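# Carry the long cardboard box to a far-end shelf

## Task

Pick up the long cardboard box lying on the desk and set it down on a shelf belonging to the final shelving section at the far end of the aisle; either side of the aisle is acceptable. The box has to sit directly on the shelf board, not on top of a carton, and no part of it may overhang the shelf's front edge. The robot must not topple or be left leaning, or the task counts as failed.

## Robot and tools

ROBOT. One TidyBot++: a mobile base 0.54 m long, 0.50 m wide and 0.38 m tall on four powered casters, carrying a single seven-joint arm with a two-finger gripper. The shoulder sits 0.12 m ahead of the base centre and 0.68 m above the floor. Two cameras: base_camera on the base, and wrist_camera, which looks along the hand. The arm begins folded with the hand pointing down, wrist reaching up to 0.08 m past the base front.

FRAMES. Base frame: origin on the floor below the base centre, x forward, y left, z up, in metres. Odometry frame: wherever the base frame was at scene start. base_odometry gives x, y (m) and heading (rad, left positive, -3.142 to 3.142) from wheel turns only, so slipping shows as travel and drift builds over many moves. base_tilt is in degrees, positive when leaning forward or right.

move. A call may carry an action made of base, joints and/or target, plus optional speeds and min_time_s; the parts start together. With no action it just reports state and images.
- base: an object of offsets measured from where the base last reported itself, not a pose. translate_m: metres forward (+) or back, -2 to 2. strafe_m: metres left (+) or right, -2 to 2. rotate_rad: radians, counter-clockwise from above is +, -6.3 to 6.3. Translate and strafe together make one straight move.
- joints: an object of absolute targets by name. joint_1_rad to joint_7_rad in radians; joint_2_rad limited to ±2.249, joint_4_rad to ±2.579, joint_6_rad to ±2.099; the others turn freely but take the shorter way, so step under half a turn. joint_1_rad positive is clockwise from above, opposite to heading. gripper_pos 0 (open, about 85 mm gap) to 1 (closed); gap is roughly 85 x (1 - gripper_pos) mm.
- target: one list of seven numbers, an absolute hand pose in the base frame: x, y, z in metres, then quaternion qw, qx, qy, qz, matching the hand_pose line. The point is midway between closed pads; the hand z axis runs out along the fingers, which open along its y axis. Alongside target, joints may hold only gripper_pos.
- speeds: top speeds for this action only: translate_m and strafe_m 0.05 to 0.5 m/s (give it under just one key when both move), rotate_rad 0.1 to 1.57 rad/s, gripper_pos 0.234 to 0.993 per s.
- min_time_s: 0.1 to 8 s, the shortest duration for each arm motion.
- cameras: list of "base_camera", "wrist_camera" or "all"; [] for none. blocking: true (default) returns when everything rests; false returns in about 0.5 s while motion continues.
An action lasts at most 15 s; a base move times out after 14 s.

OTHER TOOLS. wait(seconds 0 to 10, cameras) lets time pass, returning early once running moves settle. stop(cameras) brakes everything still moving. zoom_image(camera, region [x0, y0, x1, y1] in pixels from the top-left, at most 504 by 504) enlarges part of the latest image. read_manual(section "licences") only gives licence texts. finished_scene(scene = current scene number) ends the scene; make no further call in that reply.

RESULTS. base_status, joint_status and hand_status report "moving", "done", "off_target" (resting away from target, possibly still pushing), "not_followed" (target withheld, e.g. self-collision with "cause:", or "pose unreachable"), "contact_stop" or "time_out" (uncommanded stops; the target is dropped), "torque_fault", or "limit_stop_at_motor_heat". hand_pose is where the hand is; hand_target is where the joint targets would put it. motor_effort gives percent of maximum per motor, with the peak of the last action in brackets. on_its_own lists things the robot did unasked; "earlier move" shows a non-blocking move's progress. "ARM HIT", "MOTOR HOT" and "OVER-TEMPERATURE FAULT" are warnings. If a call is refused or an unasked stop appears, the remaining move, wait and finished_scene calls of that reply are skipped.

ARM BEHAVIOUR. With target the controller chooses joint angles itself and may swing the elbow. After "done" the hand usually lands within about 3 cm; fix it by adding (wanted - measured hand_pose) to the last target. To hold steady, resend hand_target, not hand_pose. A carried load makes the arm sag, worse when stretched; correct it the same way and never command a joint to the angle it currently reads while holding something. A hand pointing down reaches at most about 0.94 m high, and only close in. Poses low and straight ahead near the base can miss or drive the arm into the base; nothing prevents arm-base contact.

GRIPPING. "off_target" on gripper_pos means the fingers met the object; they then clamp with roughly 100 N (slowest speed) to 140 N (default). Close only slightly past first contact for a gentler hold. Closed fingertips reach about 19 mm beyond the hand point.

CAUTIONS. The arm does not avoid furniture and keeps pushing when blocked. Do not drive or turn while the arm is snagged above about 0.6 m; the robot can tip, and reaching far out or swinging sideways while stretched can tip it too. Back away or retract the arm to recover a lean. Hard impacts can trip a torque fault (arm halts about 10 s); holding loads or pushing against things heats motors, and overheating makes the arm go limp. Avoid dropping the box, letting go while it moves, slamming it onto shelves, squeezing hard, or yanking the gripper. Loose objects may occasionally get nudged by something. Before finishing, the box must stay in place on its own.

Each tool is called after "Request:" as a command line: name --argument value for each argument, lists and objects as JSON in quotes; but a table of rows of numbers goes row by row, as --pt "numbers of a row", without its own name.

## Session

Request:
move

Scene clock: 0.00 s.
base_odometry: x=+0.000 y=+0.000 heading=+0.000
base_tilt: forward=-0.4 right=+0.1
base_status: not commanded
joint_positions: joint_1_rad=+0.032 joint_2_rad=-0.324 joint_3_rad=+3.098 joint_4_rad=-2.533 joint_5_rad=-0.004 joint_6_rad=-0.918 joint_7_rad=+1.553 gripper_pos=+0.000
joint_status: not commanded
motor_effort: joint_1_rad=+0 joint_2_rad=-3 joint_3_rad=+1 joint_4_rad=+12 joint_5_rad=+0 joint_6_rad=+1 joint_7_rad=+0
hand_pose: x=+0.2413 y=+0.0022 z=+0.5818 quat_wxyz=(+0.005, +1.000, -0.005, +0.007) (m; base frame)
hand_target: x=+0.2413 y=+0.0022 z=+0.5818 quat_wxyz=(+0.005, +1.000, -0.005, +0.007) (m; base frame)
hand_status: not commanded
pictures: base_camera, wrist_camera
Images, in order (width x height): base_camera 644x364, wrist_camera 644x476.

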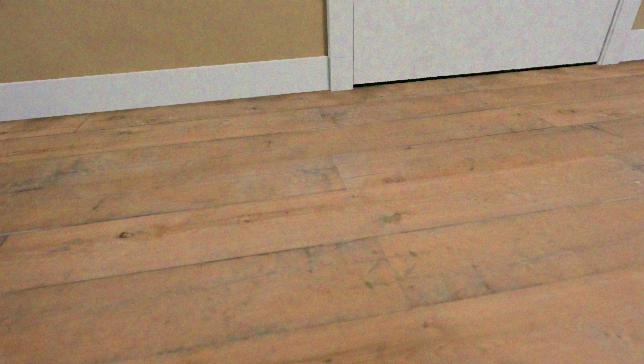

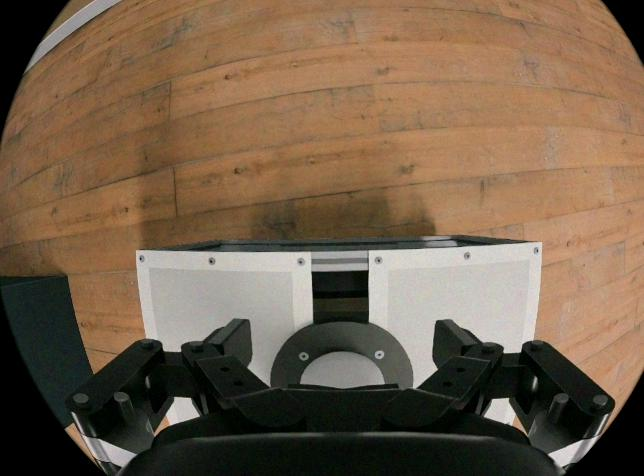

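Request:
move --joints '{"joint_6_rad": 0.45}' --cameras '["all"]'

Scene clock: 4.13 s.
move: done
base_odometry: x=+0.000 y=+0.000 heading=+0.000
base_tilt: forward=-0.4 right=+0.1
base_status: not commanded
joint_positions: joint_1_rad=+0.032 joint_2_rad=-0.324 joint_3_rad=+3.098 joint_4_rad=-2.532 joint_5_rad=-0.004 joint_6_rad=+0.383 joint_7_rad=+1.553 gripper_pos=+0.000
joint_status: all done
motor_effort: joint_1_rad=+0(2) joint_2_rad=-8(8) joint_3_rad=+1(2) joint_4_rad=+15(16) joint_5_rad=+0(1) joint_6_rad=+9(10) joint_7_rad=+0(0)
hand_pose: x=+0.5385 y=+0.0069 z=+0.8149 quat_wxyz=(-0.003, +0.791, -0.001, +0.612)
hand_target: x=+0.5428 y=+0.0071 z=+0.8345 quat_wxyz=(-0.004, +0.771, +0.000, +0.637)
hand_status: not commanded
pictures: base_camera, wrist_camera
Images, in order (width x height): base_camera 644x364, wrist_camera 644x476.

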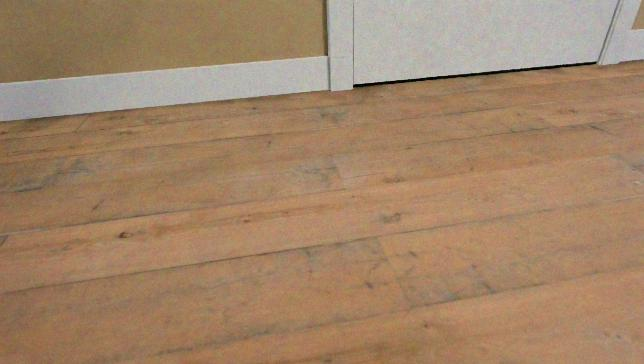

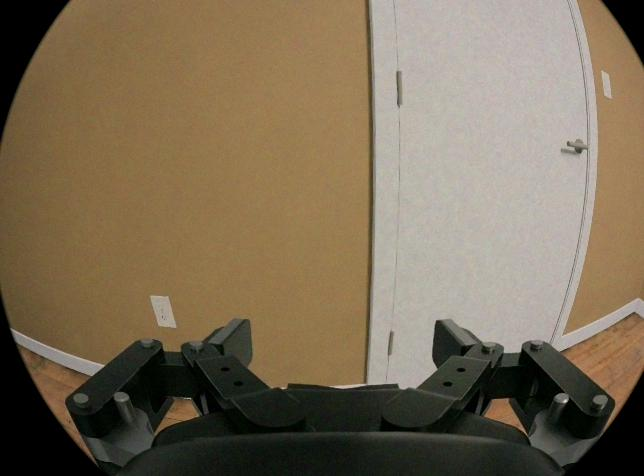

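Request:
move --joints '{"joint_1_rad": -0.7}' --cameras '["wrist_camera"]'

Request:
move --joints '{"joint_1_rad": 0.8}' --cameras '["wrist_camera"]'

Scene clock: 7.47 s.
move: done
base_odometry: x=+0.000 y=+0.000 heading=+0.000
base_tilt: forward=-0.5 right=+0.1
base_status: not commanded
joint_positions: joint_1_rad=-0.685 joint_2_rad=-0.324 joint_3_rad=+3.098 joint_4_rad=-2.532 joint_5_rad=-0.004 joint_6_rad=+0.383 joint_7_rad=+1.553 gripper_pos=+0.000
joint_status: all done
motor_effort: joint_1_rad=+1(2) joint_2_rad=-8(8) joint_3_rad=+2(2) joint_4_rad=+15(16) joint_5_rad=+0(0) joint_6_rad=+9(10) joint_7_rad=+0(0)
hand_pose: x=+0.4307 y=+0.2809 z=+0.8149 quat_wxyz=(-0.218, +0.741, +0.277, +0.571)
hand_target: x=+0.4296 y=+0.2884 z=+0.8345 quat_wxyz=(-0.232, +0.720, +0.275, +0.594)
hand_status: not commanded
Images, in order (width x height): wrist_camera 644x476.

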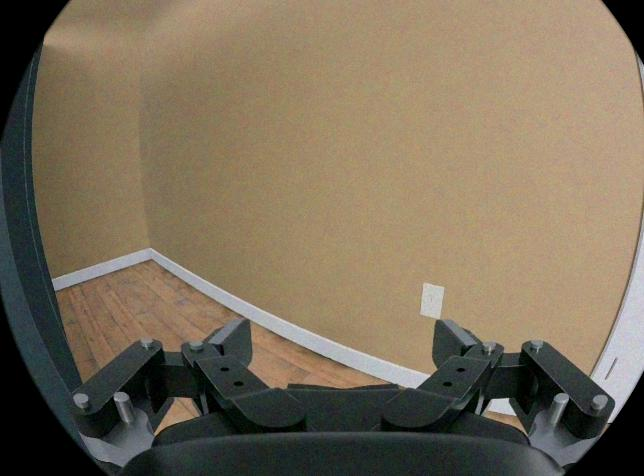

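Scene clock: 10.20 s.
move: done
base_odometry: x=+0.000 y=+0.000 heading=+0.000
base_tilt: forward=-0.5 right=+0.1
base_status: not commanded
joint_positions: joint_1_rad=+0.785 joint_2_rad=-0.324 joint_3_rad=+3.098 joint_4_rad=-2.532 joint_5_rad=-0.004 joint_6_rad=+0.383 joint_7_rad=+1.553 gripper_pos=+0.000
joint_status: all done
motor_effort: joint_1_rad=-1(3) joint_2_rad=-8(8) joint_3_rad=+1(2) joint_4_rad=+15(16) joint_5_rad=+0(0) joint_6_rad=+8(10) joint_7_rad=+0(0)
hand_pose: x=+0.4296 y=-0.2820 z=+0.8149 quat_wxyz=(+0.222, +0.735, -0.292, +0.570)
hand_target: x=+0.4287 y=-0.2894 z=+0.8345 quat_wxyz=(+0.235, +0.714, -0.289, +0.592)
hand_status: not commanded
Images, in order (width x height): wrist_camera 644x476.

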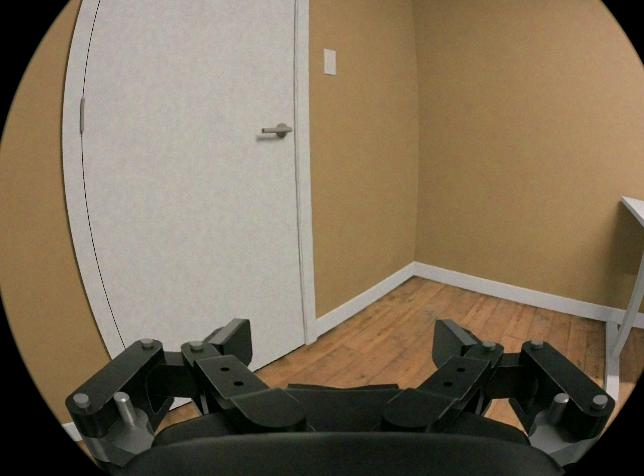

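Request:
move --joints '{"joint_1_rad": 1.57}' --cameras '["wrist_camera"]'

Request:
move --joints '{"joint_1_rad": 2.35}' --cameras '["wrist_camera"]'

Request:
move --joints '{"joint_1_rad": 3.1}' --cameras '["wrist_camera"]'

Scene clock: 13.03 s.
move: done
base_odometry: x=+0.000 y=+0.000 heading=+0.000
base_tilt: forward=-0.5 right=+0.0
base_status: not commanded
joint_positions: joint_1_rad=+1.555 joint_2_rad=-0.324 joint_3_rad=+3.098 joint_4_rad=-2.532 joint_5_rad=-0.004 joint_6_rad=+0.383 joint_7_rad=+1.553 gripper_pos=+0.000
joint_status: all done
motor_effort: joint_1_rad=+1(2) joint_2_rad=-8(8) joint_3_rad=+2(2) joint_4_rad=+16(16) joint_5_rad=+0(0) joint_6_rad=+9(10) joint_7_rad=+0(0)
hand_pose: x=+0.1456 y=-0.4187 z=+0.8149 quat_wxyz=(+0.420, +0.572, -0.547, +0.445)
hand_target: x=+0.1399 y=-0.4233 z=+0.8345 quat_wxyz=(+0.440, +0.553, -0.536, +0.460)
hand_status: not commanded
Images, in order (width x height): wrist_camera 644x476.

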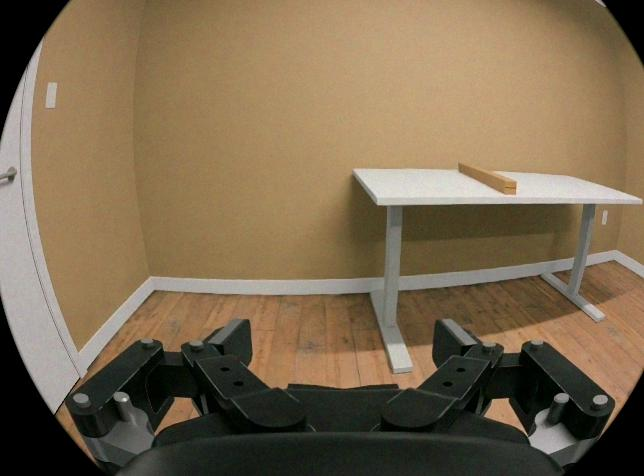

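Scene clock: 15.10 s.
move: done
base_odometry: x=+0.000 y=+0.000 heading=+0.000
base_tilt: forward=-0.5 right=+0.1
base_status: not commanded
joint_positions: joint_1_rad=+2.336 joint_2_rad=-0.324 joint_3_rad=+3.098 joint_4_rad=-2.532 joint_5_rad=-0.004 joint_6_rad=+0.383 joint_7_rad=+1.553 gripper_pos=+0.000
joint_status: all done
motor_effort: joint_1_rad=+0(2) joint_2_rad=-7(8) joint_3_rad=+2(2) joint_4_rad=+15(16) joint_5_rad=+0(1) joint_6_rad=+9(10) joint_7_rad=+0(0)
hand_pose: x=-0.1566 y=-0.3163 z=+0.8149 quat_wxyz=(+0.557, +0.321, -0.723, +0.252)
hand_target: x=-0.1639 y=-0.3156 z=+0.8345 quat_wxyz=(+0.582, +0.308, -0.707, +0.258)
hand_status: not commanded
Images, in order (width x height): wrist_camera 644x476.

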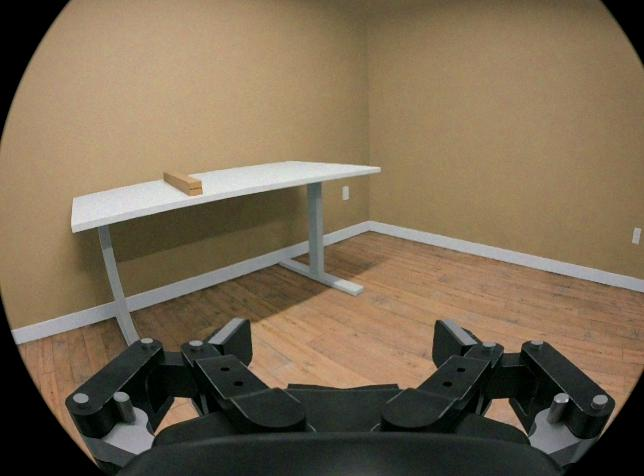

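Scene clock: 17.13 s.
move: done
base_odometry: x=+0.000 y=+0.000 heading=+0.000
base_tilt: forward=-0.5 right=+0.1
base_status: not commanded
joint_positions: joint_1_rad=+3.086 joint_2_rad=-0.324 joint_3_rad=+3.098 joint_4_rad=-2.532 joint_5_rad=-0.004 joint_6_rad=+0.383 joint_7_rad=+1.553 gripper_pos=+0.000
joint_status: all done
motor_effort: joint_1_rad=+1(2) joint_2_rad=-7(8) joint_3_rad=+1(3) joint_4_rad=+15(16) joint_5_rad=+0(0) joint_6_rad=+9(10) joint_7_rad=+0(0)
hand_pose: x=-0.2983 y=-0.0436 z=+0.8149 quat_wxyz=(+0.611, +0.034, -0.790, +0.030)
hand_target: x=-0.3031 y=-0.0381 z=+0.8345 quat_wxyz=(+0.637, +0.028, -0.770, +0.027)
hand_status: not commanded
Images, in order (width x height): wrist_camera 644x476.

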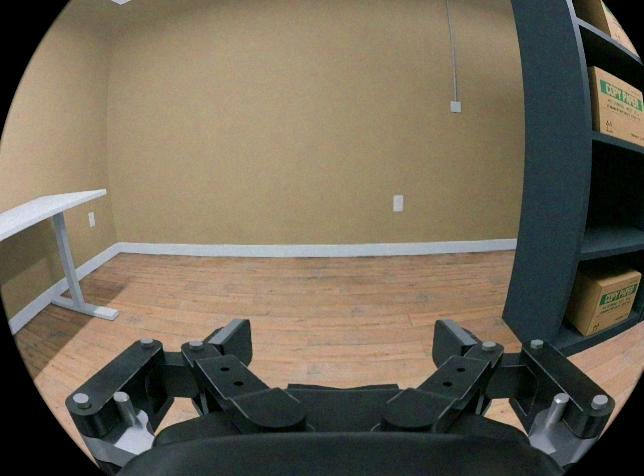

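Request:
move --joints '{"joint_1_rad": 3.85}' --cameras '["wrist_camera"]'

Request:
move --joints '{"joint_1_rad": 4.6}' --cameras '["wrist_camera"]'

Scene clock: 19.70 s.
move: done
base_odometry: x=+0.000 y=+0.000 heading=+0.000
base_tilt: forward=-0.5 right=+0.1
base_status: not commanded
joint_positions: joint_1_rad=+3.836 joint_2_rad=-0.324 joint_3_rad=+3.098 joint_4_rad=-2.532 joint_5_rad=-0.004 joint_6_rad=+0.383 joint_7_rad=+1.553 gripper_pos=+0.000
joint_status: all done
motor_effort: joint_1_rad=+0(3) joint_2_rad=-8(8) joint_3_rad=+1(2) joint_4_rad=+15(16) joint_5_rad=-1(1) joint_6_rad=+9(10) joint_7_rad=+0(0)
hand_pose: x=-0.2160 y=+0.2525 z=+0.8149 quat_wxyz=(+0.579, -0.258, -0.748, -0.196)
hand_target: x=-0.2159 y=+0.2599 z=+0.8345 quat_wxyz=(+0.602, -0.256, -0.727, -0.208)
hand_status: not commanded
Images, in order (width x height): wrist_camera 644x476.

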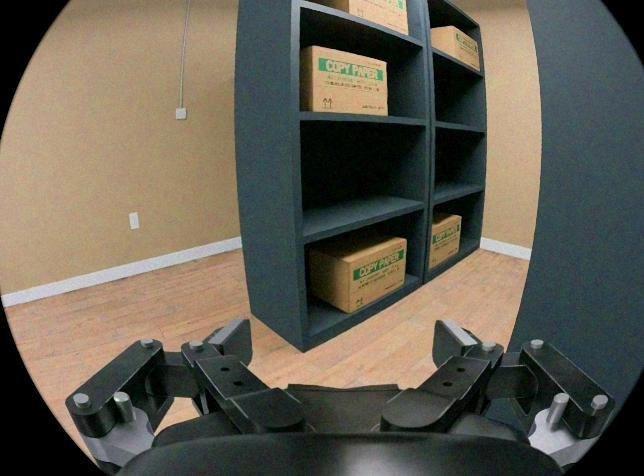

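Scene clock: 21.73 s.
move: done
base_odometry: x=+0.000 y=+0.000 heading=+0.000
base_tilt: forward=-0.6 right=+0.1
base_status: not commanded
joint_positions: joint_1_rad=+4.586 joint_2_rad=-0.324 joint_3_rad=+3.098 joint_4_rad=-2.532 joint_5_rad=-0.004 joint_6_rad=+0.383 joint_7_rad=+1.553 gripper_pos=+0.000
joint_status: all done
motor_effort: joint_1_rad=+1(2) joint_2_rad=-8(8) joint_3_rad=+0(2) joint_4_rad=+15(16) joint_5_rad=+0(1) joint_6_rad=+9(10) joint_7_rad=+0(0)
hand_pose: x=+0.0460 y=+0.4131 z=+0.8149 quat_wxyz=(+0.468, -0.514, -0.602, -0.394)
hand_target: x=+0.0511 y=+0.4184 z=+0.8345 quat_wxyz=(+0.484, -0.505, -0.582, -0.414)
hand_status: not commanded
Images, in order (width x height): wrist_camera 644x476.

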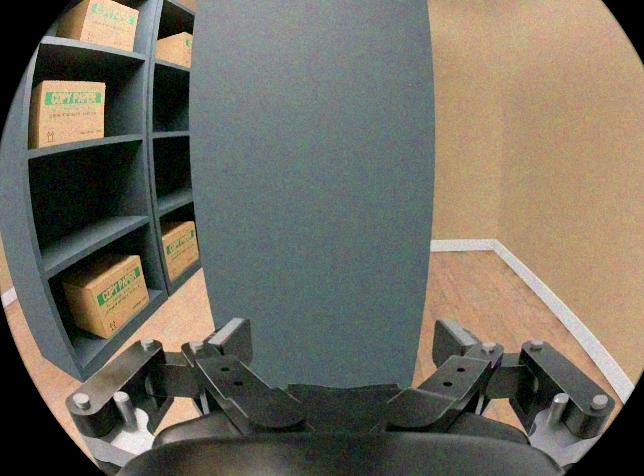

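Request:
move --base '{"rotate_rad": -1.57}' --joints '{"joint_1_rad": 0.0}' --cameras '["all"]'

Request:
move --base '{"strafe_m": -0.6}' --cameras '["all"]'

Scene clock: 38.27 s.
move: done
base_odometry: x=+0.000 y=+0.000 heading=-1.570
base_tilt: forward=-0.5 right=+0.1
base_status: done
joint_positions: joint_1_rad=+6.269 joint_2_rad=-0.324 joint_3_rad=+3.098 joint_4_rad=-2.532 joint_5_rad=-0.004 joint_6_rad=+0.386 joint_7_rad=+1.553 gripper_pos=+0.000
joint_status: all done
motor_effort: joint_1_rad=+1(3) joint_2_rad=-8(9) joint_3_rad=+1(3) joint_4_rad=+15(16) joint_5_rad=+0(1) joint_6_rad=+9(10) joint_7_rad=+0(0)
hand_pose: x=+0.5379 y=+0.0263 z=+0.8156 quat_wxyz=(+0.018, -0.790, -0.018, -0.612)
hand_target: x=+0.5424 y=+0.0205 z=+0.8345 quat_wxyz=(+0.014, -0.771, -0.012, -0.637)
hand_status: not commanded
pictures: base_camera, wrist_camera
Images, in order (width x height): base_camera 644x364, wrist_camera 644x476.

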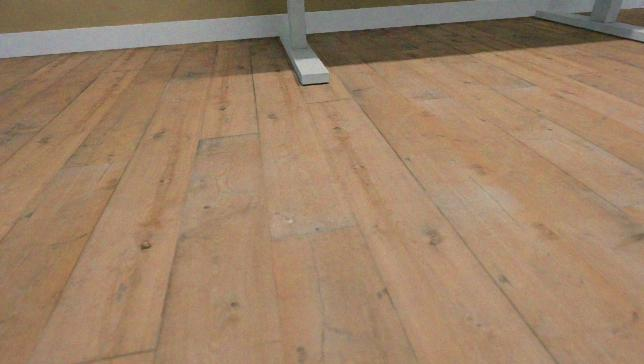

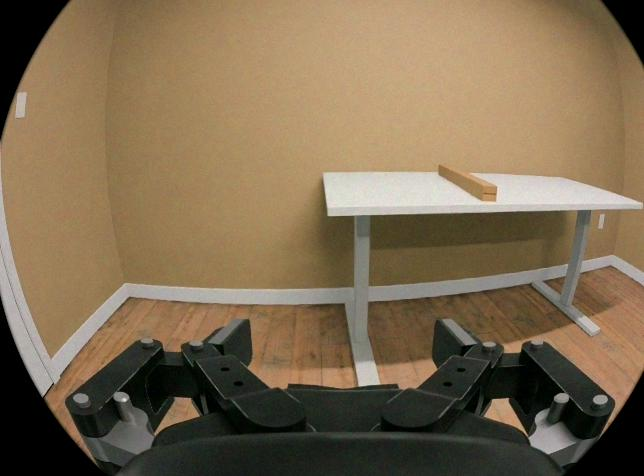

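Scene clock: 40.83 s.
move: done
base_odometry: x=-0.600 y=-0.001 heading=-1.570
base_tilt: forward=-0.5 right=+0.1
base_status: done
joint_positions: joint_1_rad=+6.270 joint_2_rad=-0.324 joint_3_rad=+3.098 joint_4_rad=-2.532 joint_5_rad=-0.004 joint_6_rad=+0.386 joint_7_rad=+1.553 gripper_pos=+0.000
joint_status: not commanded
motor_effort: joint_1_rad=+1(2) joint_2_rad=-8(8) joint_3_rad=+1(3) joint_4_rad=+16(16) joint_5_rad=+0(1) joint_6_rad=+9(10) joint_7_rad=+0(0)
hand_pose: x=+0.5379 y=+0.0256 z=+0.8156 quat_wxyz=(+0.017, -0.790, -0.017, -0.612)
hand_target: x=+0.5424 y=+0.0205 z=+0.8345 quat_wxyz=(+0.014, -0.771, -0.012, -0.637)
hand_status: not commanded
pictures: base_camera, wrist_camera
Images, in order (width x height): base_camera 644x364, wrist_camera 644x476.

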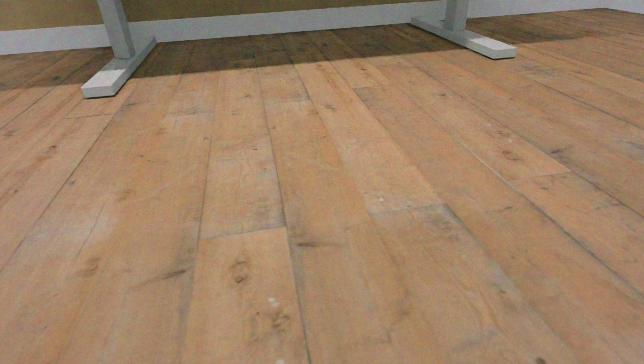

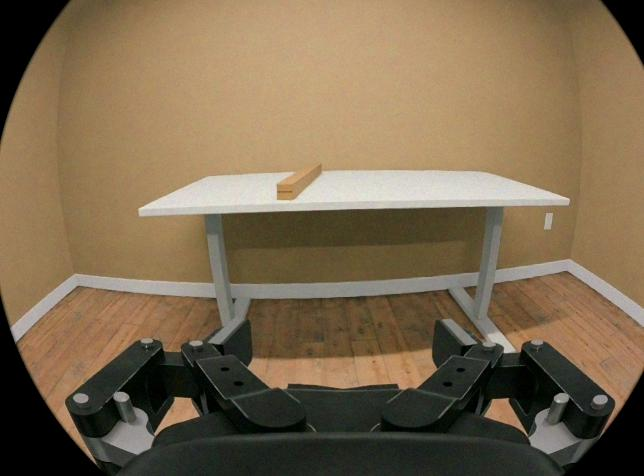

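Request:
zoom_image --camera "wrist_camera" --region '[220, 130, 400, 240]'

Scaled by 2.800.

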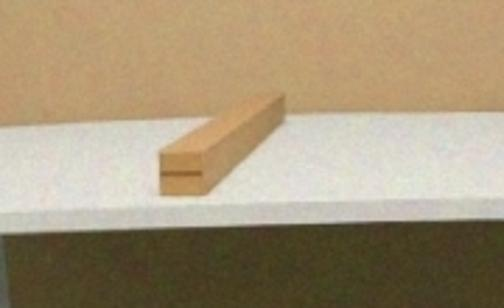

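Request:
move --base '{"translate_m": 0.4, "strafe_m": 0.15}' --joints '{"joint_1_rad": 6.283, "joint_2_rad": -0.2, "joint_3_rad": 3.14, "joint_4_rad": -1.7, "joint_5_rad": 0.0, "joint_6_rad": -0.856, "joint_7_rad": 1.57}' --cameras '["all"]'

Scene clock: 76.60 s.
move: done
base_odometry: x=-0.450 y=-0.401 heading=-1.571
base_tilt: forward=-0.5 right=+0.1
base_status: done
joint_positions: joint_1_rad=+6.270 joint_2_rad=-0.215 joint_3_rad=+3.118 joint_4_rad=-1.717 joint_5_rad=-0.004 joint_6_rad=-0.787 joint_7_rad=+1.553 gripper_pos=+0.000
joint_status: all done
motor_effort: joint_1_rad=+1(2) joint_2_rad=-13(15) joint_3_rad=+1(2) joint_4_rad=+17(18) joint_5_rad=+0(1) joint_6_rad=+7(10) joint_7_rad=+0(1)
hand_pose: x=+0.5766 y=+0.0198 z=+0.9100 quat_wxyz=(+0.011, -0.910, -0.009, -0.414)
hand_target: x=+0.5691 y=+0.0022 z=+0.8964 quat_wxyz=(+0.000, -0.924, -0.001, -0.383)
hand_status: not commanded
pictures: base_camera, wrist_camera
Images, in order (width x height): base_camera 644x364, wrist_camera 644x476.

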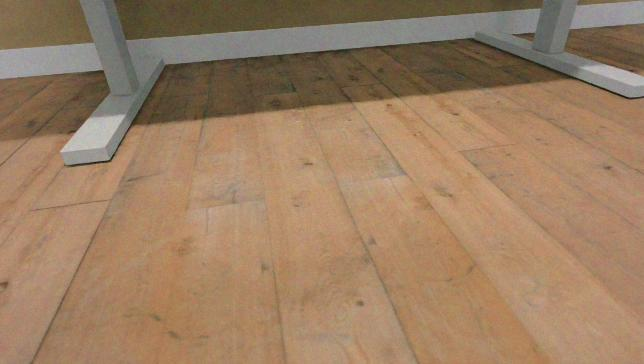

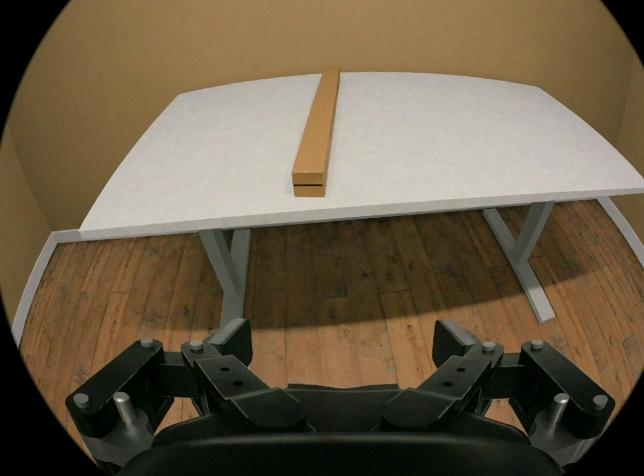

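Request:
zoom_image --camera "wrist_camera" --region '[250, 50, 400, 230]'

Scaled by 2.800.

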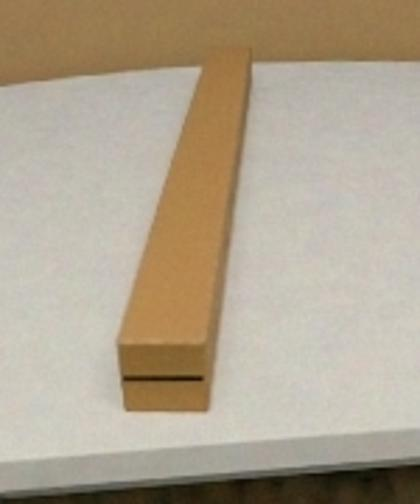

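Request:
move --base '{"translate_m": 0.4, "strafe_m": 0.07, "rotate_rad": -0.06}' --joints '{"joint_1_rad": 6.295, "joint_2_rad": 0.17, "joint_3_rad": 3.16, "joint_4_rad": -1.22, "joint_5_rad": 0.0, "joint_6_rad": -1.0, "joint_7_rad": 1.585}' --cameras '["all"]'

Scene clock: 86.03 s.
move: done
base_odometry: x=-0.380 y=-0.801 heading=-1.631
base_tilt: forward=-0.5 right=+0.0
base_status: done
joint_positions: joint_1_rad=+6.281 joint_2_rad=+0.168 joint_3_rad=+3.139 joint_4_rad=-1.238 joint_5_rad=-0.004 joint_6_rad=-0.934 joint_7_rad=+1.553 gripper_pos=+0.000
joint_status: all done
motor_effort: joint_1_rad=+2(3) joint_2_rad=-25(29) joint_3_rad=+1(3) joint_4_rad=+17(18) joint_5_rad=+0(2) joint_6_rad=+7(9) joint_7_rad=+0(1)
hand_pose: x=+0.7231 y=+0.0056 z=+0.9317 quat_wxyz=(+0.007, -0.921, +0.006, -0.390)
hand_target: x=+0.7120 y=-0.0157 z=+0.9256 quat_wxyz=(-0.010, -0.930, +0.007, -0.367)
hand_status: not commanded
pictures: base_camera, wrist_camera
Images, in order (width x height): base_camera 644x364, wrist_camera 644x476.

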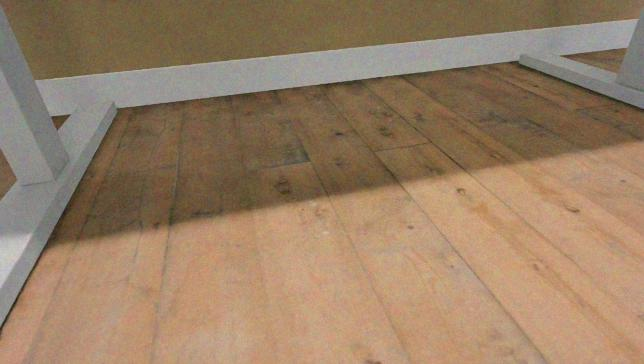

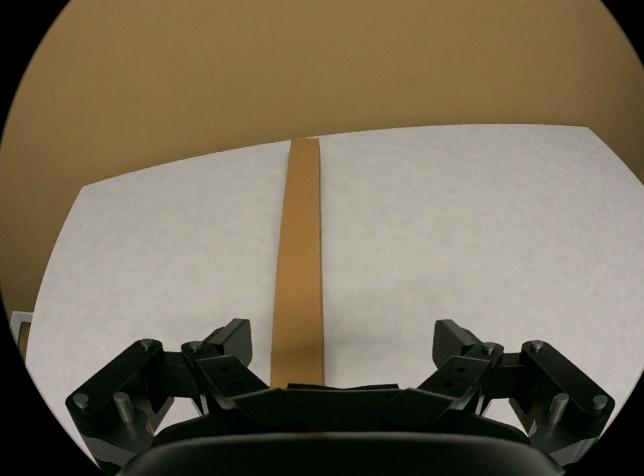

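Request:
move --base '{"translate_m": 0.1, "strafe_m": 0.026}' --cameras '["wrist_camera"]'

Request:
move --joints '{"joint_1_rad": 6.295, "joint_2_rad": 0.157, "joint_3_rad": 3.16, "joint_4_rad": -1.445, "joint_5_rad": 0.0, "joint_6_rad": -0.72, "joint_7_rad": 1.585}' --min_time_s 1.5 --cameras '["wrist_camera"]'

Scene clock: 93.00 s.
move: done
base_odometry: x=-0.360 y=-0.903 heading=-1.631
base_tilt: forward=-0.4 right=+0.0
base_status: done
joint_positions: joint_1_rad=+6.283 joint_2_rad=+0.171 joint_3_rad=+3.141 joint_4_rad=-1.237 joint_5_rad=-0.004 joint_6_rad=-0.936 joint_7_rad=+1.553 gripper_pos=+0.000
joint_status: not commanded
motor_effort: joint_1_rad=+1(3) joint_2_rad=-25(29) joint_3_rad=+0(1) joint_4_rad=+17(18) joint_5_rad=+0(0) joint_6_rad=+6(8) joint_7_rad=+0(0)
hand_pose: x=+0.7237 y=+0.0031 z=+0.9301 quat_wxyz=(+0.006, -0.921, +0.008, -0.388)
hand_target: x=+0.7120 y=-0.0157 z=+0.9256 quat_wxyz=(-0.010, -0.930, +0.007, -0.367)
hand_status: not commanded
Images, in order (width x height): wrist_camera 644x476.

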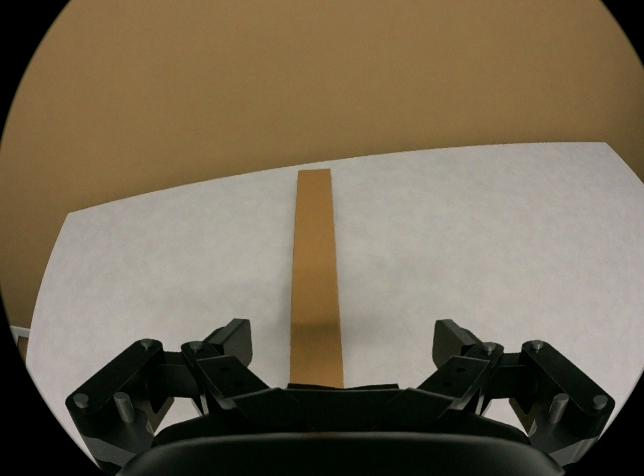

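Scene clock: 95.07 s.
move: done
base_odometry: x=-0.360 y=-0.903 heading=-1.631
base_tilt: forward=-0.4 right=+0.1
base_status: not commanded
joint_positions: joint_1_rad=+6.283 joint_2_rad=+0.171 joint_3_rad=+3.141 joint_4_rad=-1.414 joint_5_rad=-0.004 joint_6_rad=-0.785 joint_7_rad=+1.553 gripper_pos=+0.000
joint_status: all done
motor_effort: joint_1_rad=+1(2) joint_2_rad=-25(26) joint_3_rad=+1(2) joint_4_rad=+17(18) joint_5_rad=+0(1) joint_6_rad=+7(8) joint_7_rad=+0(1)
hand_pose: x=+0.7219 y=+0.0029 z=+0.8686 quat_wxyz=(+0.005, -0.927, +0.008, -0.376)
hand_target: x=+0.7265 y=-0.0163 z=+0.8751 quat_wxyz=(-0.010, -0.917, +0.007, -0.398)
hand_status: not commanded
Images, in order (width x height): wrist_camera 644x476.

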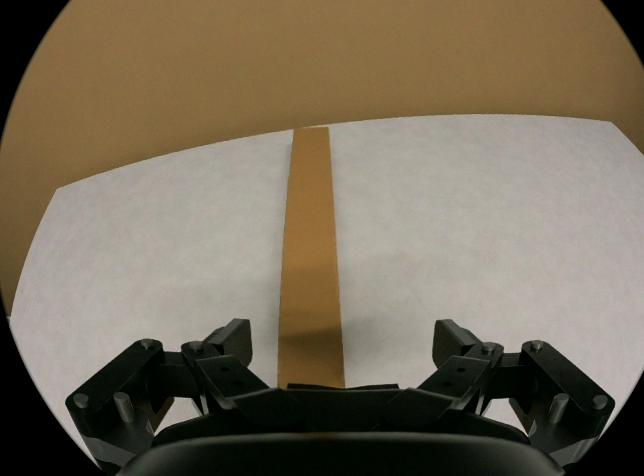

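Request:
move --base '{"rotate_rad": 0.05, "strafe_m": -0.019}' --joints '{"joint_1_rad": 6.295, "joint_2_rad": 0.265, "joint_3_rad": 3.16, "joint_4_rad": -1.19, "joint_5_rad": 0.0, "joint_6_rad": -1.127, "joint_7_rad": 1.585}' --min_time_s 1.0 --cameras '["wrist_camera"]'

Scene clock: 104.33 s.
move: done
base_odometry: x=-0.379 y=-0.901 heading=-1.581
base_tilt: forward=-0.4 right=+0.1
base_status: done
joint_positions: joint_1_rad=+6.287 joint_2_rad=+0.239 joint_3_rad=+3.145 joint_4_rad=-1.207 joint_5_rad=-0.004 joint_6_rad=-1.061 joint_7_rad=+1.553 gripper_pos=+0.000
joint_status: all done
motor_effort: joint_1_rad=+1(3) joint_2_rad=-27(28) joint_3_rad=+0(2) joint_4_rad=+17(18) joint_5_rad=+0(1) joint_6_rad=+6(8) joint_7_rad=+0(1)
hand_pose: x=+0.7152 y=-0.0013 z=+0.8792 quat_wxyz=(+0.003, -0.950, +0.012, -0.312)
hand_target: x=+0.7067 y=-0.0152 z=+0.8604 quat_wxyz=(-0.008, -0.961, +0.007, -0.276)
hand_status: not commanded
Images, in order (width x height): wrist_camera 644x476.

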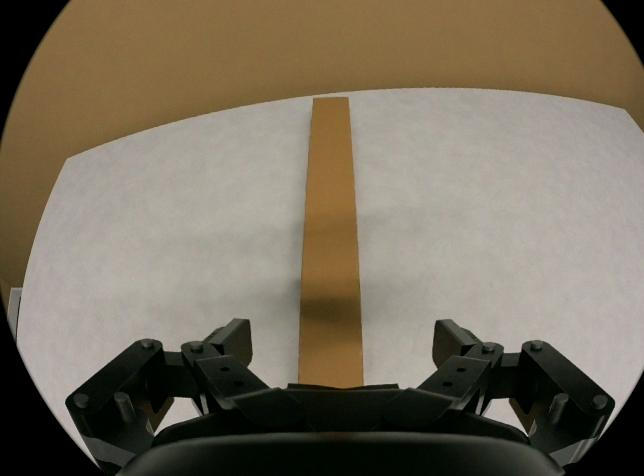

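Request:
move --base '{"strafe_m": 0.008}' --joints '{"joint_1_rad": 6.295, "joint_2_rad": 0.265, "joint_3_rad": 3.155, "joint_4_rad": -1.385, "joint_5_rad": 0.0, "joint_6_rad": -0.855, "joint_7_rad": 1.585}' --min_time_s 2.0 --cameras '["wrist_camera"]'

Scene clock: 108.20 s.
move: done
base_odometry: x=-0.371 y=-0.901 heading=-1.581
base_tilt: forward=-0.5 right=+0.1
base_status: done
joint_positions: joint_1_rad=+6.289 joint_2_rad=+0.240 joint_3_rad=+3.146 joint_4_rad=-1.353 joint_5_rad=-0.004 joint_6_rad=-0.920 joint_7_rad=+1.553 gripper_pos=+0.000
joint_status: all done
motor_effort: joint_1_rad=+0(4) joint_2_rad=-27(29) joint_3_rad=+1(3) joint_4_rad=+17(17) joint_5_rad=+0(1) joint_6_rad=+6(8) joint_7_rad=+0(1)
hand_pose: x=+0.7163 y=-0.0030 z=+0.8318 quat_wxyz=(+0.003, -0.951, +0.013, -0.309)
hand_target: x=+0.7276 y=-0.0132 z=+0.8127 quat_wxyz=(-0.008, -0.950, +0.004, -0.313)
hand_status: not commanded
Images, in order (width x height): wrist_camera 644x476.

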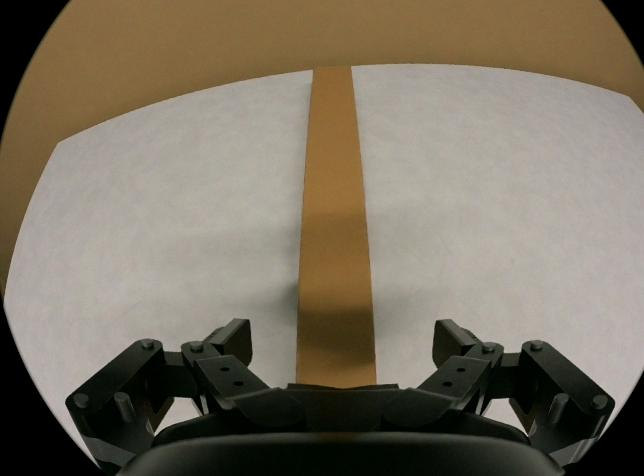

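Request:
move --joints '{"joint_1_rad": 6.295, "joint_2_rad": 0.265, "joint_3_rad": 3.155, "joint_4_rad": -1.53, "joint_5_rad": 0.0, "joint_6_rad": -0.71, "joint_7_rad": 1.585}' --min_time_s 2.0 --cameras '["wrist_camera"]'

Scene clock: 114.33 s.
move: done
base_odometry: x=-0.371 y=-0.901 heading=-1.581
base_tilt: forward=-0.5 right=+0.1
base_status: not commanded
joint_positions: joint_1_rad=+6.289 joint_2_rad=+0.240 joint_3_rad=+3.146 joint_4_rad=-1.498 joint_5_rad=-0.004 joint_6_rad=-0.775 joint_7_rad=+1.553 gripper_pos=+0.000
joint_status: all done
motor_effort: joint_1_rad=+1(3) joint_2_rad=-27(28) joint_3_rad=+1(2) joint_4_rad=+16(17) joint_5_rad=+0(1) joint_6_rad=+6(8) joint_7_rad=+0(1)
hand_pose: x=+0.7122 y=-0.0032 z=+0.7866 quat_wxyz=(+0.003, -0.951, +0.014, -0.309)
hand_target: x=+0.7208 y=-0.0132 z=+0.7677 quat_wxyz=(-0.008, -0.950, +0.004, -0.313)
hand_status: not commanded
Images, in order (width x height): wrist_camera 644x476.

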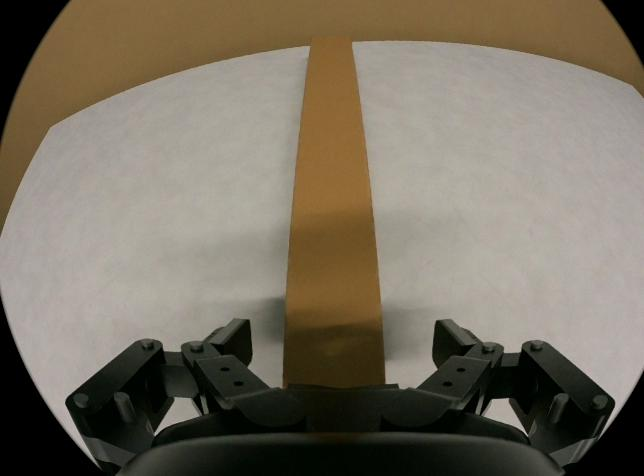

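Request:
move --joints '{"joint_1_rad": 6.295, "joint_2_rad": 0.265, "joint_3_rad": 3.155, "joint_4_rad": -1.578, "joint_5_rad": 0.0, "joint_6_rad": -0.665, "joint_7_rad": 1.585}' --min_time_s 1.0 --cameras '["wrist_camera"]'

Scene clock: 116.67 s.
move: done
base_odometry: x=-0.371 y=-0.901 heading=-1.581
base_tilt: forward=-0.5 right=+0.0
base_status: not commanded
joint_positions: joint_1_rad=+6.289 joint_2_rad=+0.240 joint_3_rad=+3.146 joint_4_rad=-1.546 joint_5_rad=-0.004 joint_6_rad=-0.730 joint_7_rad=+1.553 gripper_pos=+0.000
joint_status: all done
motor_effort: joint_1_rad=+2(3) joint_2_rad=-27(27) joint_3_rad=+1(1) joint_4_rad=+16(17) joint_5_rad=+0(1) joint_6_rad=+6(7) joint_7_rad=+0(1)
hand_pose: x=+0.7087 y=-0.0032 z=+0.7714 quat_wxyz=(+0.003, -0.951, +0.014, -0.308)
hand_target: x=+0.7163 y=-0.0132 z=+0.7525 quat_wxyz=(-0.008, -0.950, +0.004, -0.311)
hand_status: not commanded
Images, in order (width x height): wrist_camera 644x476.

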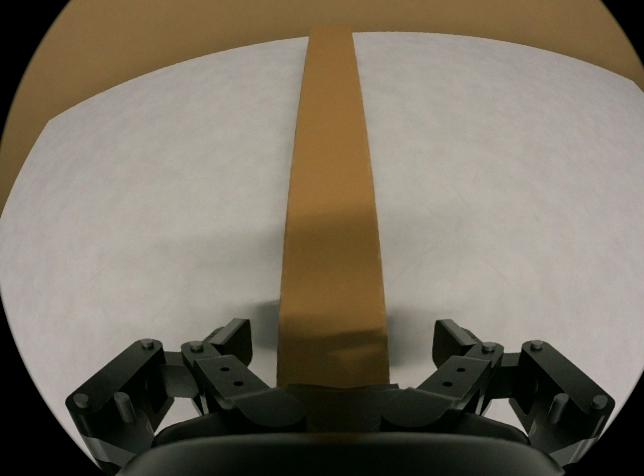

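Request:
move --joints '{"gripper_pos": 0.49}' --speeds '{"gripper_pos": 0.234}' --cameras '["wrist_camera"]'

Scene clock: 120.93 s.
move: done
base_odometry: x=-0.371 y=-0.901 heading=-1.581
base_tilt: forward=-0.5 right=+0.1
base_status: not commanded
joint_positions: joint_1_rad=+6.289 joint_2_rad=+0.240 joint_3_rad=+3.146 joint_4_rad=-1.546 joint_5_rad=-0.004 joint_6_rad=-0.726 joint_7_rad=+1.553 gripper_pos=+0.488
joint_status: all done
motor_effort: joint_1_rad=+1(2) joint_2_rad=-25(27) joint_3_rad=+1(1) joint_4_rad=+15(16) joint_5_rad=+0(1) joint_6_rad=+5(7) joint_7_rad=+0(0)
hand_pose: x=+0.7096 y=-0.0032 z=+0.7721 quat_wxyz=(+0.003, -0.951, +0.014, -0.310)
hand_target: x=+0.7163 y=-0.0132 z=+0.7525 quat_wxyz=(-0.008, -0.950, +0.004, -0.311)
hand_status: not commanded
Images, in order (width x height): wrist_camera 644x476.

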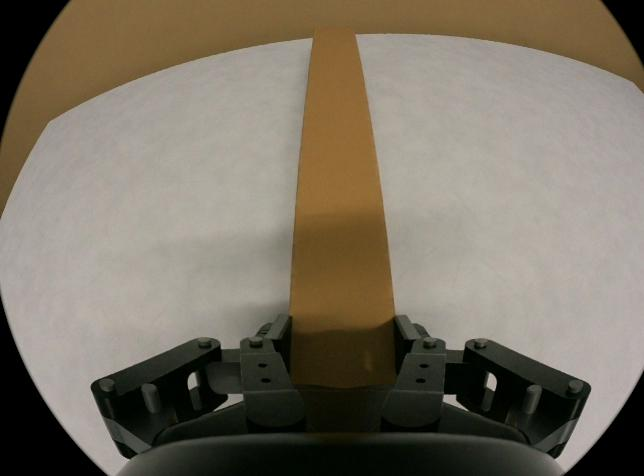

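Request:
move --joints '{"gripper_pos": 0.52}' --speeds '{"gripper_pos": 0.234}' --cameras '["wrist_camera"]'

Scene clock: 122.23 s.
move: off_target
base_odometry: x=-0.371 y=-0.901 heading=-1.581
base_tilt: forward=-0.5 right=+0.1
base_status: not commanded
joint_positions: joint_1_rad=+6.289 joint_2_rad=+0.240 joint_3_rad=+3.146 joint_4_rad=-1.546 joint_5_rad=-0.004 joint_6_rad=-0.725 joint_7_rad=+1.553 gripper_pos=+0.505
joint_status: gripper_pos off_target (ended at +0.505, target +0.520)
motor_effort: joint_1_rad=+2(2) joint_2_rad=-24(25) joint_3_rad=+0(2) joint_4_rad=+15(15) joint_5_rad=+0(0) joint_6_rad=+5(6) joint_7_rad=+0(0)
hand_pose: x=+0.7099 y=-0.0032 z=+0.7723 quat_wxyz=(+0.003, -0.950, +0.014, -0.310)
hand_target: x=+0.7163 y=-0.0132 z=+0.7525 quat_wxyz=(-0.008, -0.950, +0.004, -0.311)
hand_status: not commanded
Images, in order (width x height): wrist_camera 644x476.

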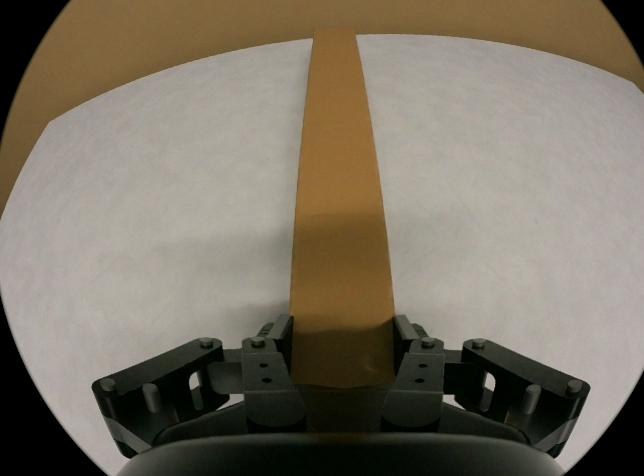

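Request:
move --joints '{"joint_1_rad": 6.29, "joint_2_rad": 0.265, "joint_3_rad": 3.145, "joint_4_rad": -1.19, "joint_5_rad": 0.0, "joint_6_rad": -1.127, "joint_7_rad": 1.57}' --min_time_s 3.0 --cameras '["wrist_camera"]'

Scene clock: 126.83 s.
move: done
base_odometry: x=-0.371 y=-0.901 heading=-1.581
base_tilt: forward=-0.4 right=+0.0
base_status: not commanded
joint_positions: joint_1_rad=+6.289 joint_2_rad=+0.246 joint_3_rad=+3.146 joint_4_rad=-1.208 joint_5_rad=-0.004 joint_6_rad=-1.062 joint_7_rad=+1.553 gripper_pos=+0.505
joint_status: all done
motor_effort: joint_1_rad=+1(3) joint_2_rad=-28(29) joint_3_rad=+1(2) joint_4_rad=+16(18) joint_5_rad=+0(1) joint_6_rad=+6(8) joint_7_rad=+0(1)
hand_pose: x=+0.7158 y=-0.0029 z=+0.8740 quat_wxyz=(+0.003, -0.951, +0.013, -0.307)
hand_target: x=+0.7067 y=-0.0044 z=+0.8604 quat_wxyz=(-0.002, -0.961, +0.005, -0.276)
hand_status: not commanded
Images, in order (width x height): wrist_camera 644x476.

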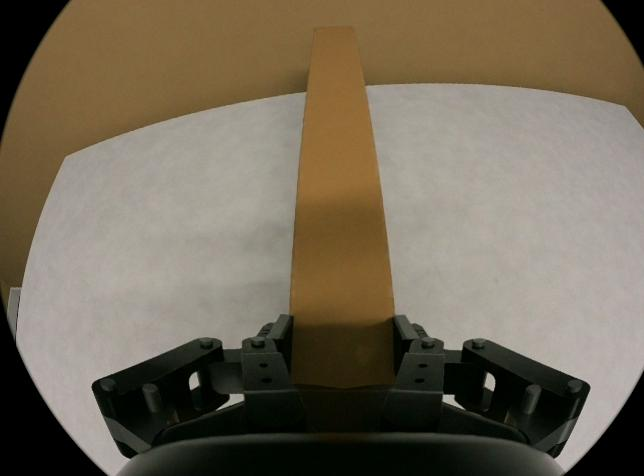

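Request:
move --base '{"translate_m": -0.85}' --speeds '{"translate_m": 0.4}' --cameras '["wrist_camera"]'

Scene clock: 143.37 s.
move: done
base_odometry: x=-0.362 y=-0.051 heading=-1.581
base_tilt: forward=-0.5 right=+0.0
base_status: done
joint_positions: joint_1_rad=+6.289 joint_2_rad=+0.254 joint_3_rad=+3.146 joint_4_rad=-1.207 joint_5_rad=-0.004 joint_6_rad=-1.068 joint_7_rad=+1.553 gripper_pos=+0.505
joint_status: not commanded
motor_effort: joint_1_rad=+1(2) joint_2_rad=-28(32) joint_3_rad=+0(1) joint_4_rad=+17(17) joint_5_rad=+0(1) joint_6_rad=+6(7) joint_7_rad=+0(0)
hand_pose: x=+0.7163 y=-0.0030 z=+0.8685 quat_wxyz=(+0.003, -0.953, +0.013, -0.301)
hand_target: x=+0.7067 y=-0.0044 z=+0.8604 quat_wxyz=(-0.002, -0.961, +0.005, -0.276)
hand_status: not commanded
Images, in order (width x height): wrist_camera 644x476.

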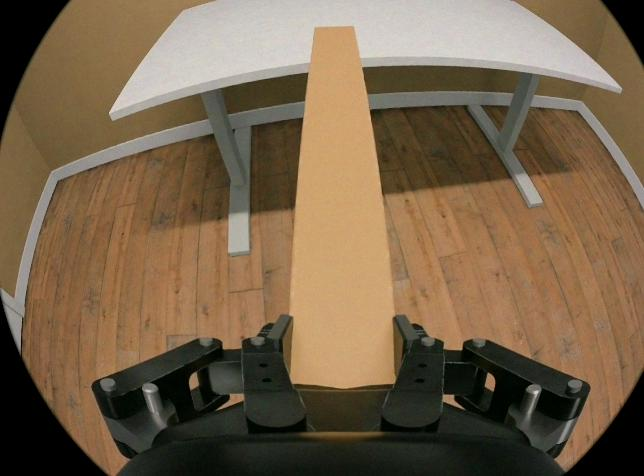

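Request:
move --joints '{"joint_1_rad": 6.06, "joint_2_rad": 0.2, "joint_3_rad": 3.14, "joint_4_rad": -1.65, "joint_5_rad": 0.29, "joint_6_rad": -1.19, "joint_7_rad": 0.43}' --min_time_s 2.5 --cameras '["wrist_camera"]'

Scene clock: 149.33 s.
move: done
base_odometry: x=-0.362 y=-0.051 heading=-1.581
base_tilt: forward=-0.4 right=+0.1
base_status: not commanded
joint_positions: joint_1_rad=+6.074 joint_2_rad=+0.237 joint_3_rad=+3.146 joint_4_rad=-1.625 joint_5_rad=+0.237 joint_6_rad=-1.132 joint_7_rad=+0.510 gripper_pos=+0.505
joint_status: all done
motor_effort: joint_1_rad=+2(2) joint_2_rad=-25(29) joint_3_rad=+1(2) joint_4_rad=+14(17) joint_5_rad=+3(3) joint_6_rad=+1(6) joint_7_rad=+0(1)
hand_pose: x=+0.5711 y=+0.0280 z=+0.7002 quat_wxyz=(-0.046, -0.919, +0.372, -0.125)
hand_target: x=+0.5472 y=+0.0145 z=+0.7093 quat_wxyz=(-0.074, -0.907, +0.395, -0.125)
hand_status: not commanded
Images, in order (width x height): wrist_camera 644x476.

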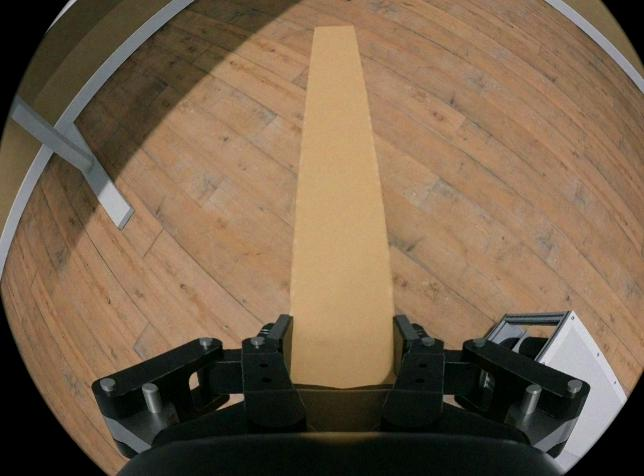

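Request:
move --joints '{"joint_1_rad": 5.828, "joint_2_rad": 0.11, "joint_3_rad": 3.14, "joint_4_rad": -2.095, "joint_5_rad": 0.64, "joint_6_rad": -1.35, "joint_7_rad": -0.79}' --min_time_s 2.5 --cameras '["wrist_camera"]'

Scene clock: 153.40 s.
move: done
base_odometry: x=-0.362 y=-0.051 heading=-1.581
base_tilt: forward=-0.5 right=+0.0
base_status: not commanded
joint_positions: joint_1_rad=+5.843 joint_2_rad=+0.140 joint_3_rad=+3.146 joint_4_rad=-2.072 joint_5_rad=+0.586 joint_6_rad=-1.286 joint_7_rad=-0.710 gripper_pos=+0.505
joint_status: all done
motor_effort: joint_1_rad=+0(3) joint_2_rad=-17(25) joint_3_rad=+1(3) joint_4_rad=+10(14) joint_5_rad=+4(5) joint_6_rad=-3(4) joint_7_rad=+0(1)
hand_pose: x=+0.3980 y=-0.0508 z=+0.6584 quat_wxyz=(-0.221, -0.672, +0.673, -0.217)
hand_target: x=+0.3868 y=-0.0691 z=+0.6769 quat_wxyz=(-0.238, -0.645, +0.681, -0.251)
hand_status: not commanded
Images, in order (width x height): wrist_camera 644x476.

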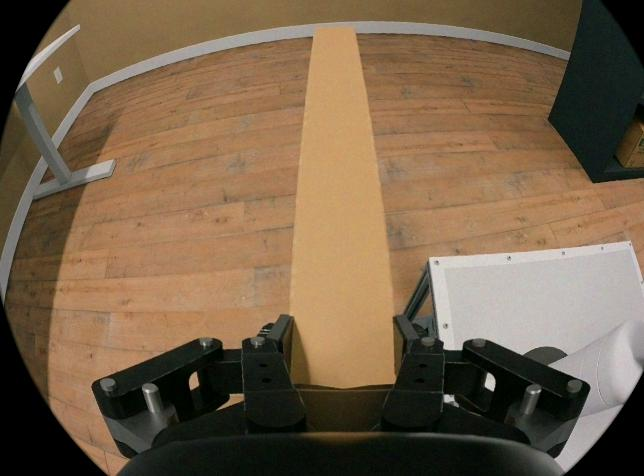

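Request:
move --base '{"rotate_rad": -1.56}' --speeds '{"rotate_rad": 0.8}' --cameras '["all"]'

Scene clock: 156.97 s.
move: done
base_odometry: x=-0.362 y=-0.051 heading=-3.140
base_tilt: forward=-0.5 right=+0.0
base_status: done
joint_positions: joint_1_rad=+5.835 joint_2_rad=+0.139 joint_3_rad=+3.146 joint_4_rad=-2.072 joint_5_rad=+0.591 joint_6_rad=-1.290 joint_7_rad=-0.710 gripper_pos=+0.505
joint_status: not commanded
motor_effort: joint_1_rad=+1(2) joint_2_rad=-17(18) joint_3_rad=+1(3) joint_4_rad=+10(10) joint_5_rad=+5(5) joint_6_rad=-3(5) joint_7_rad=+0(0)
hand_pose: x=+0.3986 y=-0.0501 z=+0.6597 quat_wxyz=(-0.221, -0.674, +0.669, -0.220)
hand_target: x=+0.3868 y=-0.0691 z=+0.6769 quat_wxyz=(-0.238, -0.645, +0.681, -0.251)
hand_status: not commanded
pictures: base_camera, wrist_camera
Images, in order (width x height): base_camera 644x364, wrist_camera 644x476.

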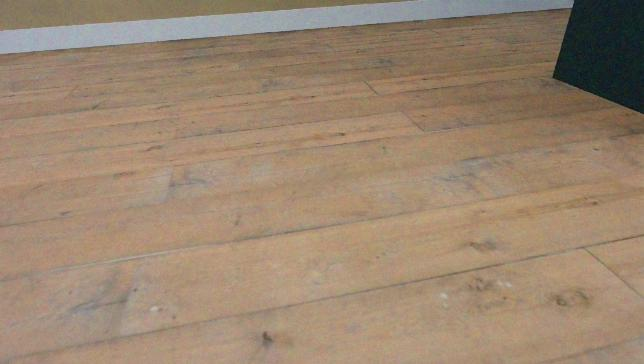

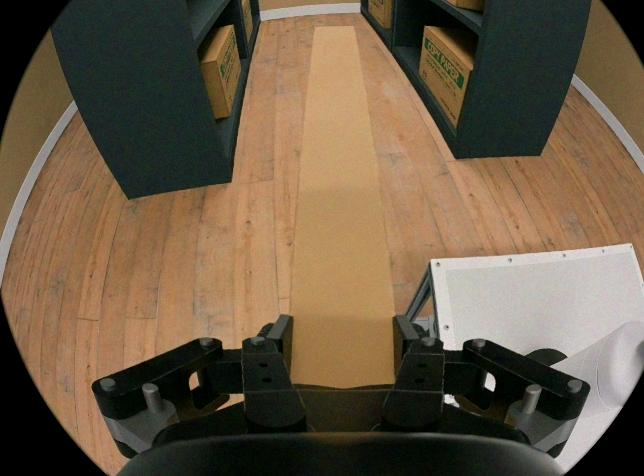

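Request:
zoom_image --camera "wrist_camera" --region '[150, 0, 500, 220]'

Scaled by 1.440.

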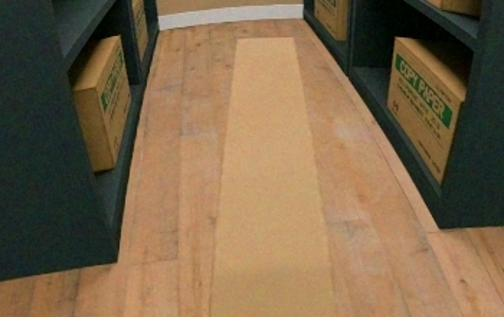

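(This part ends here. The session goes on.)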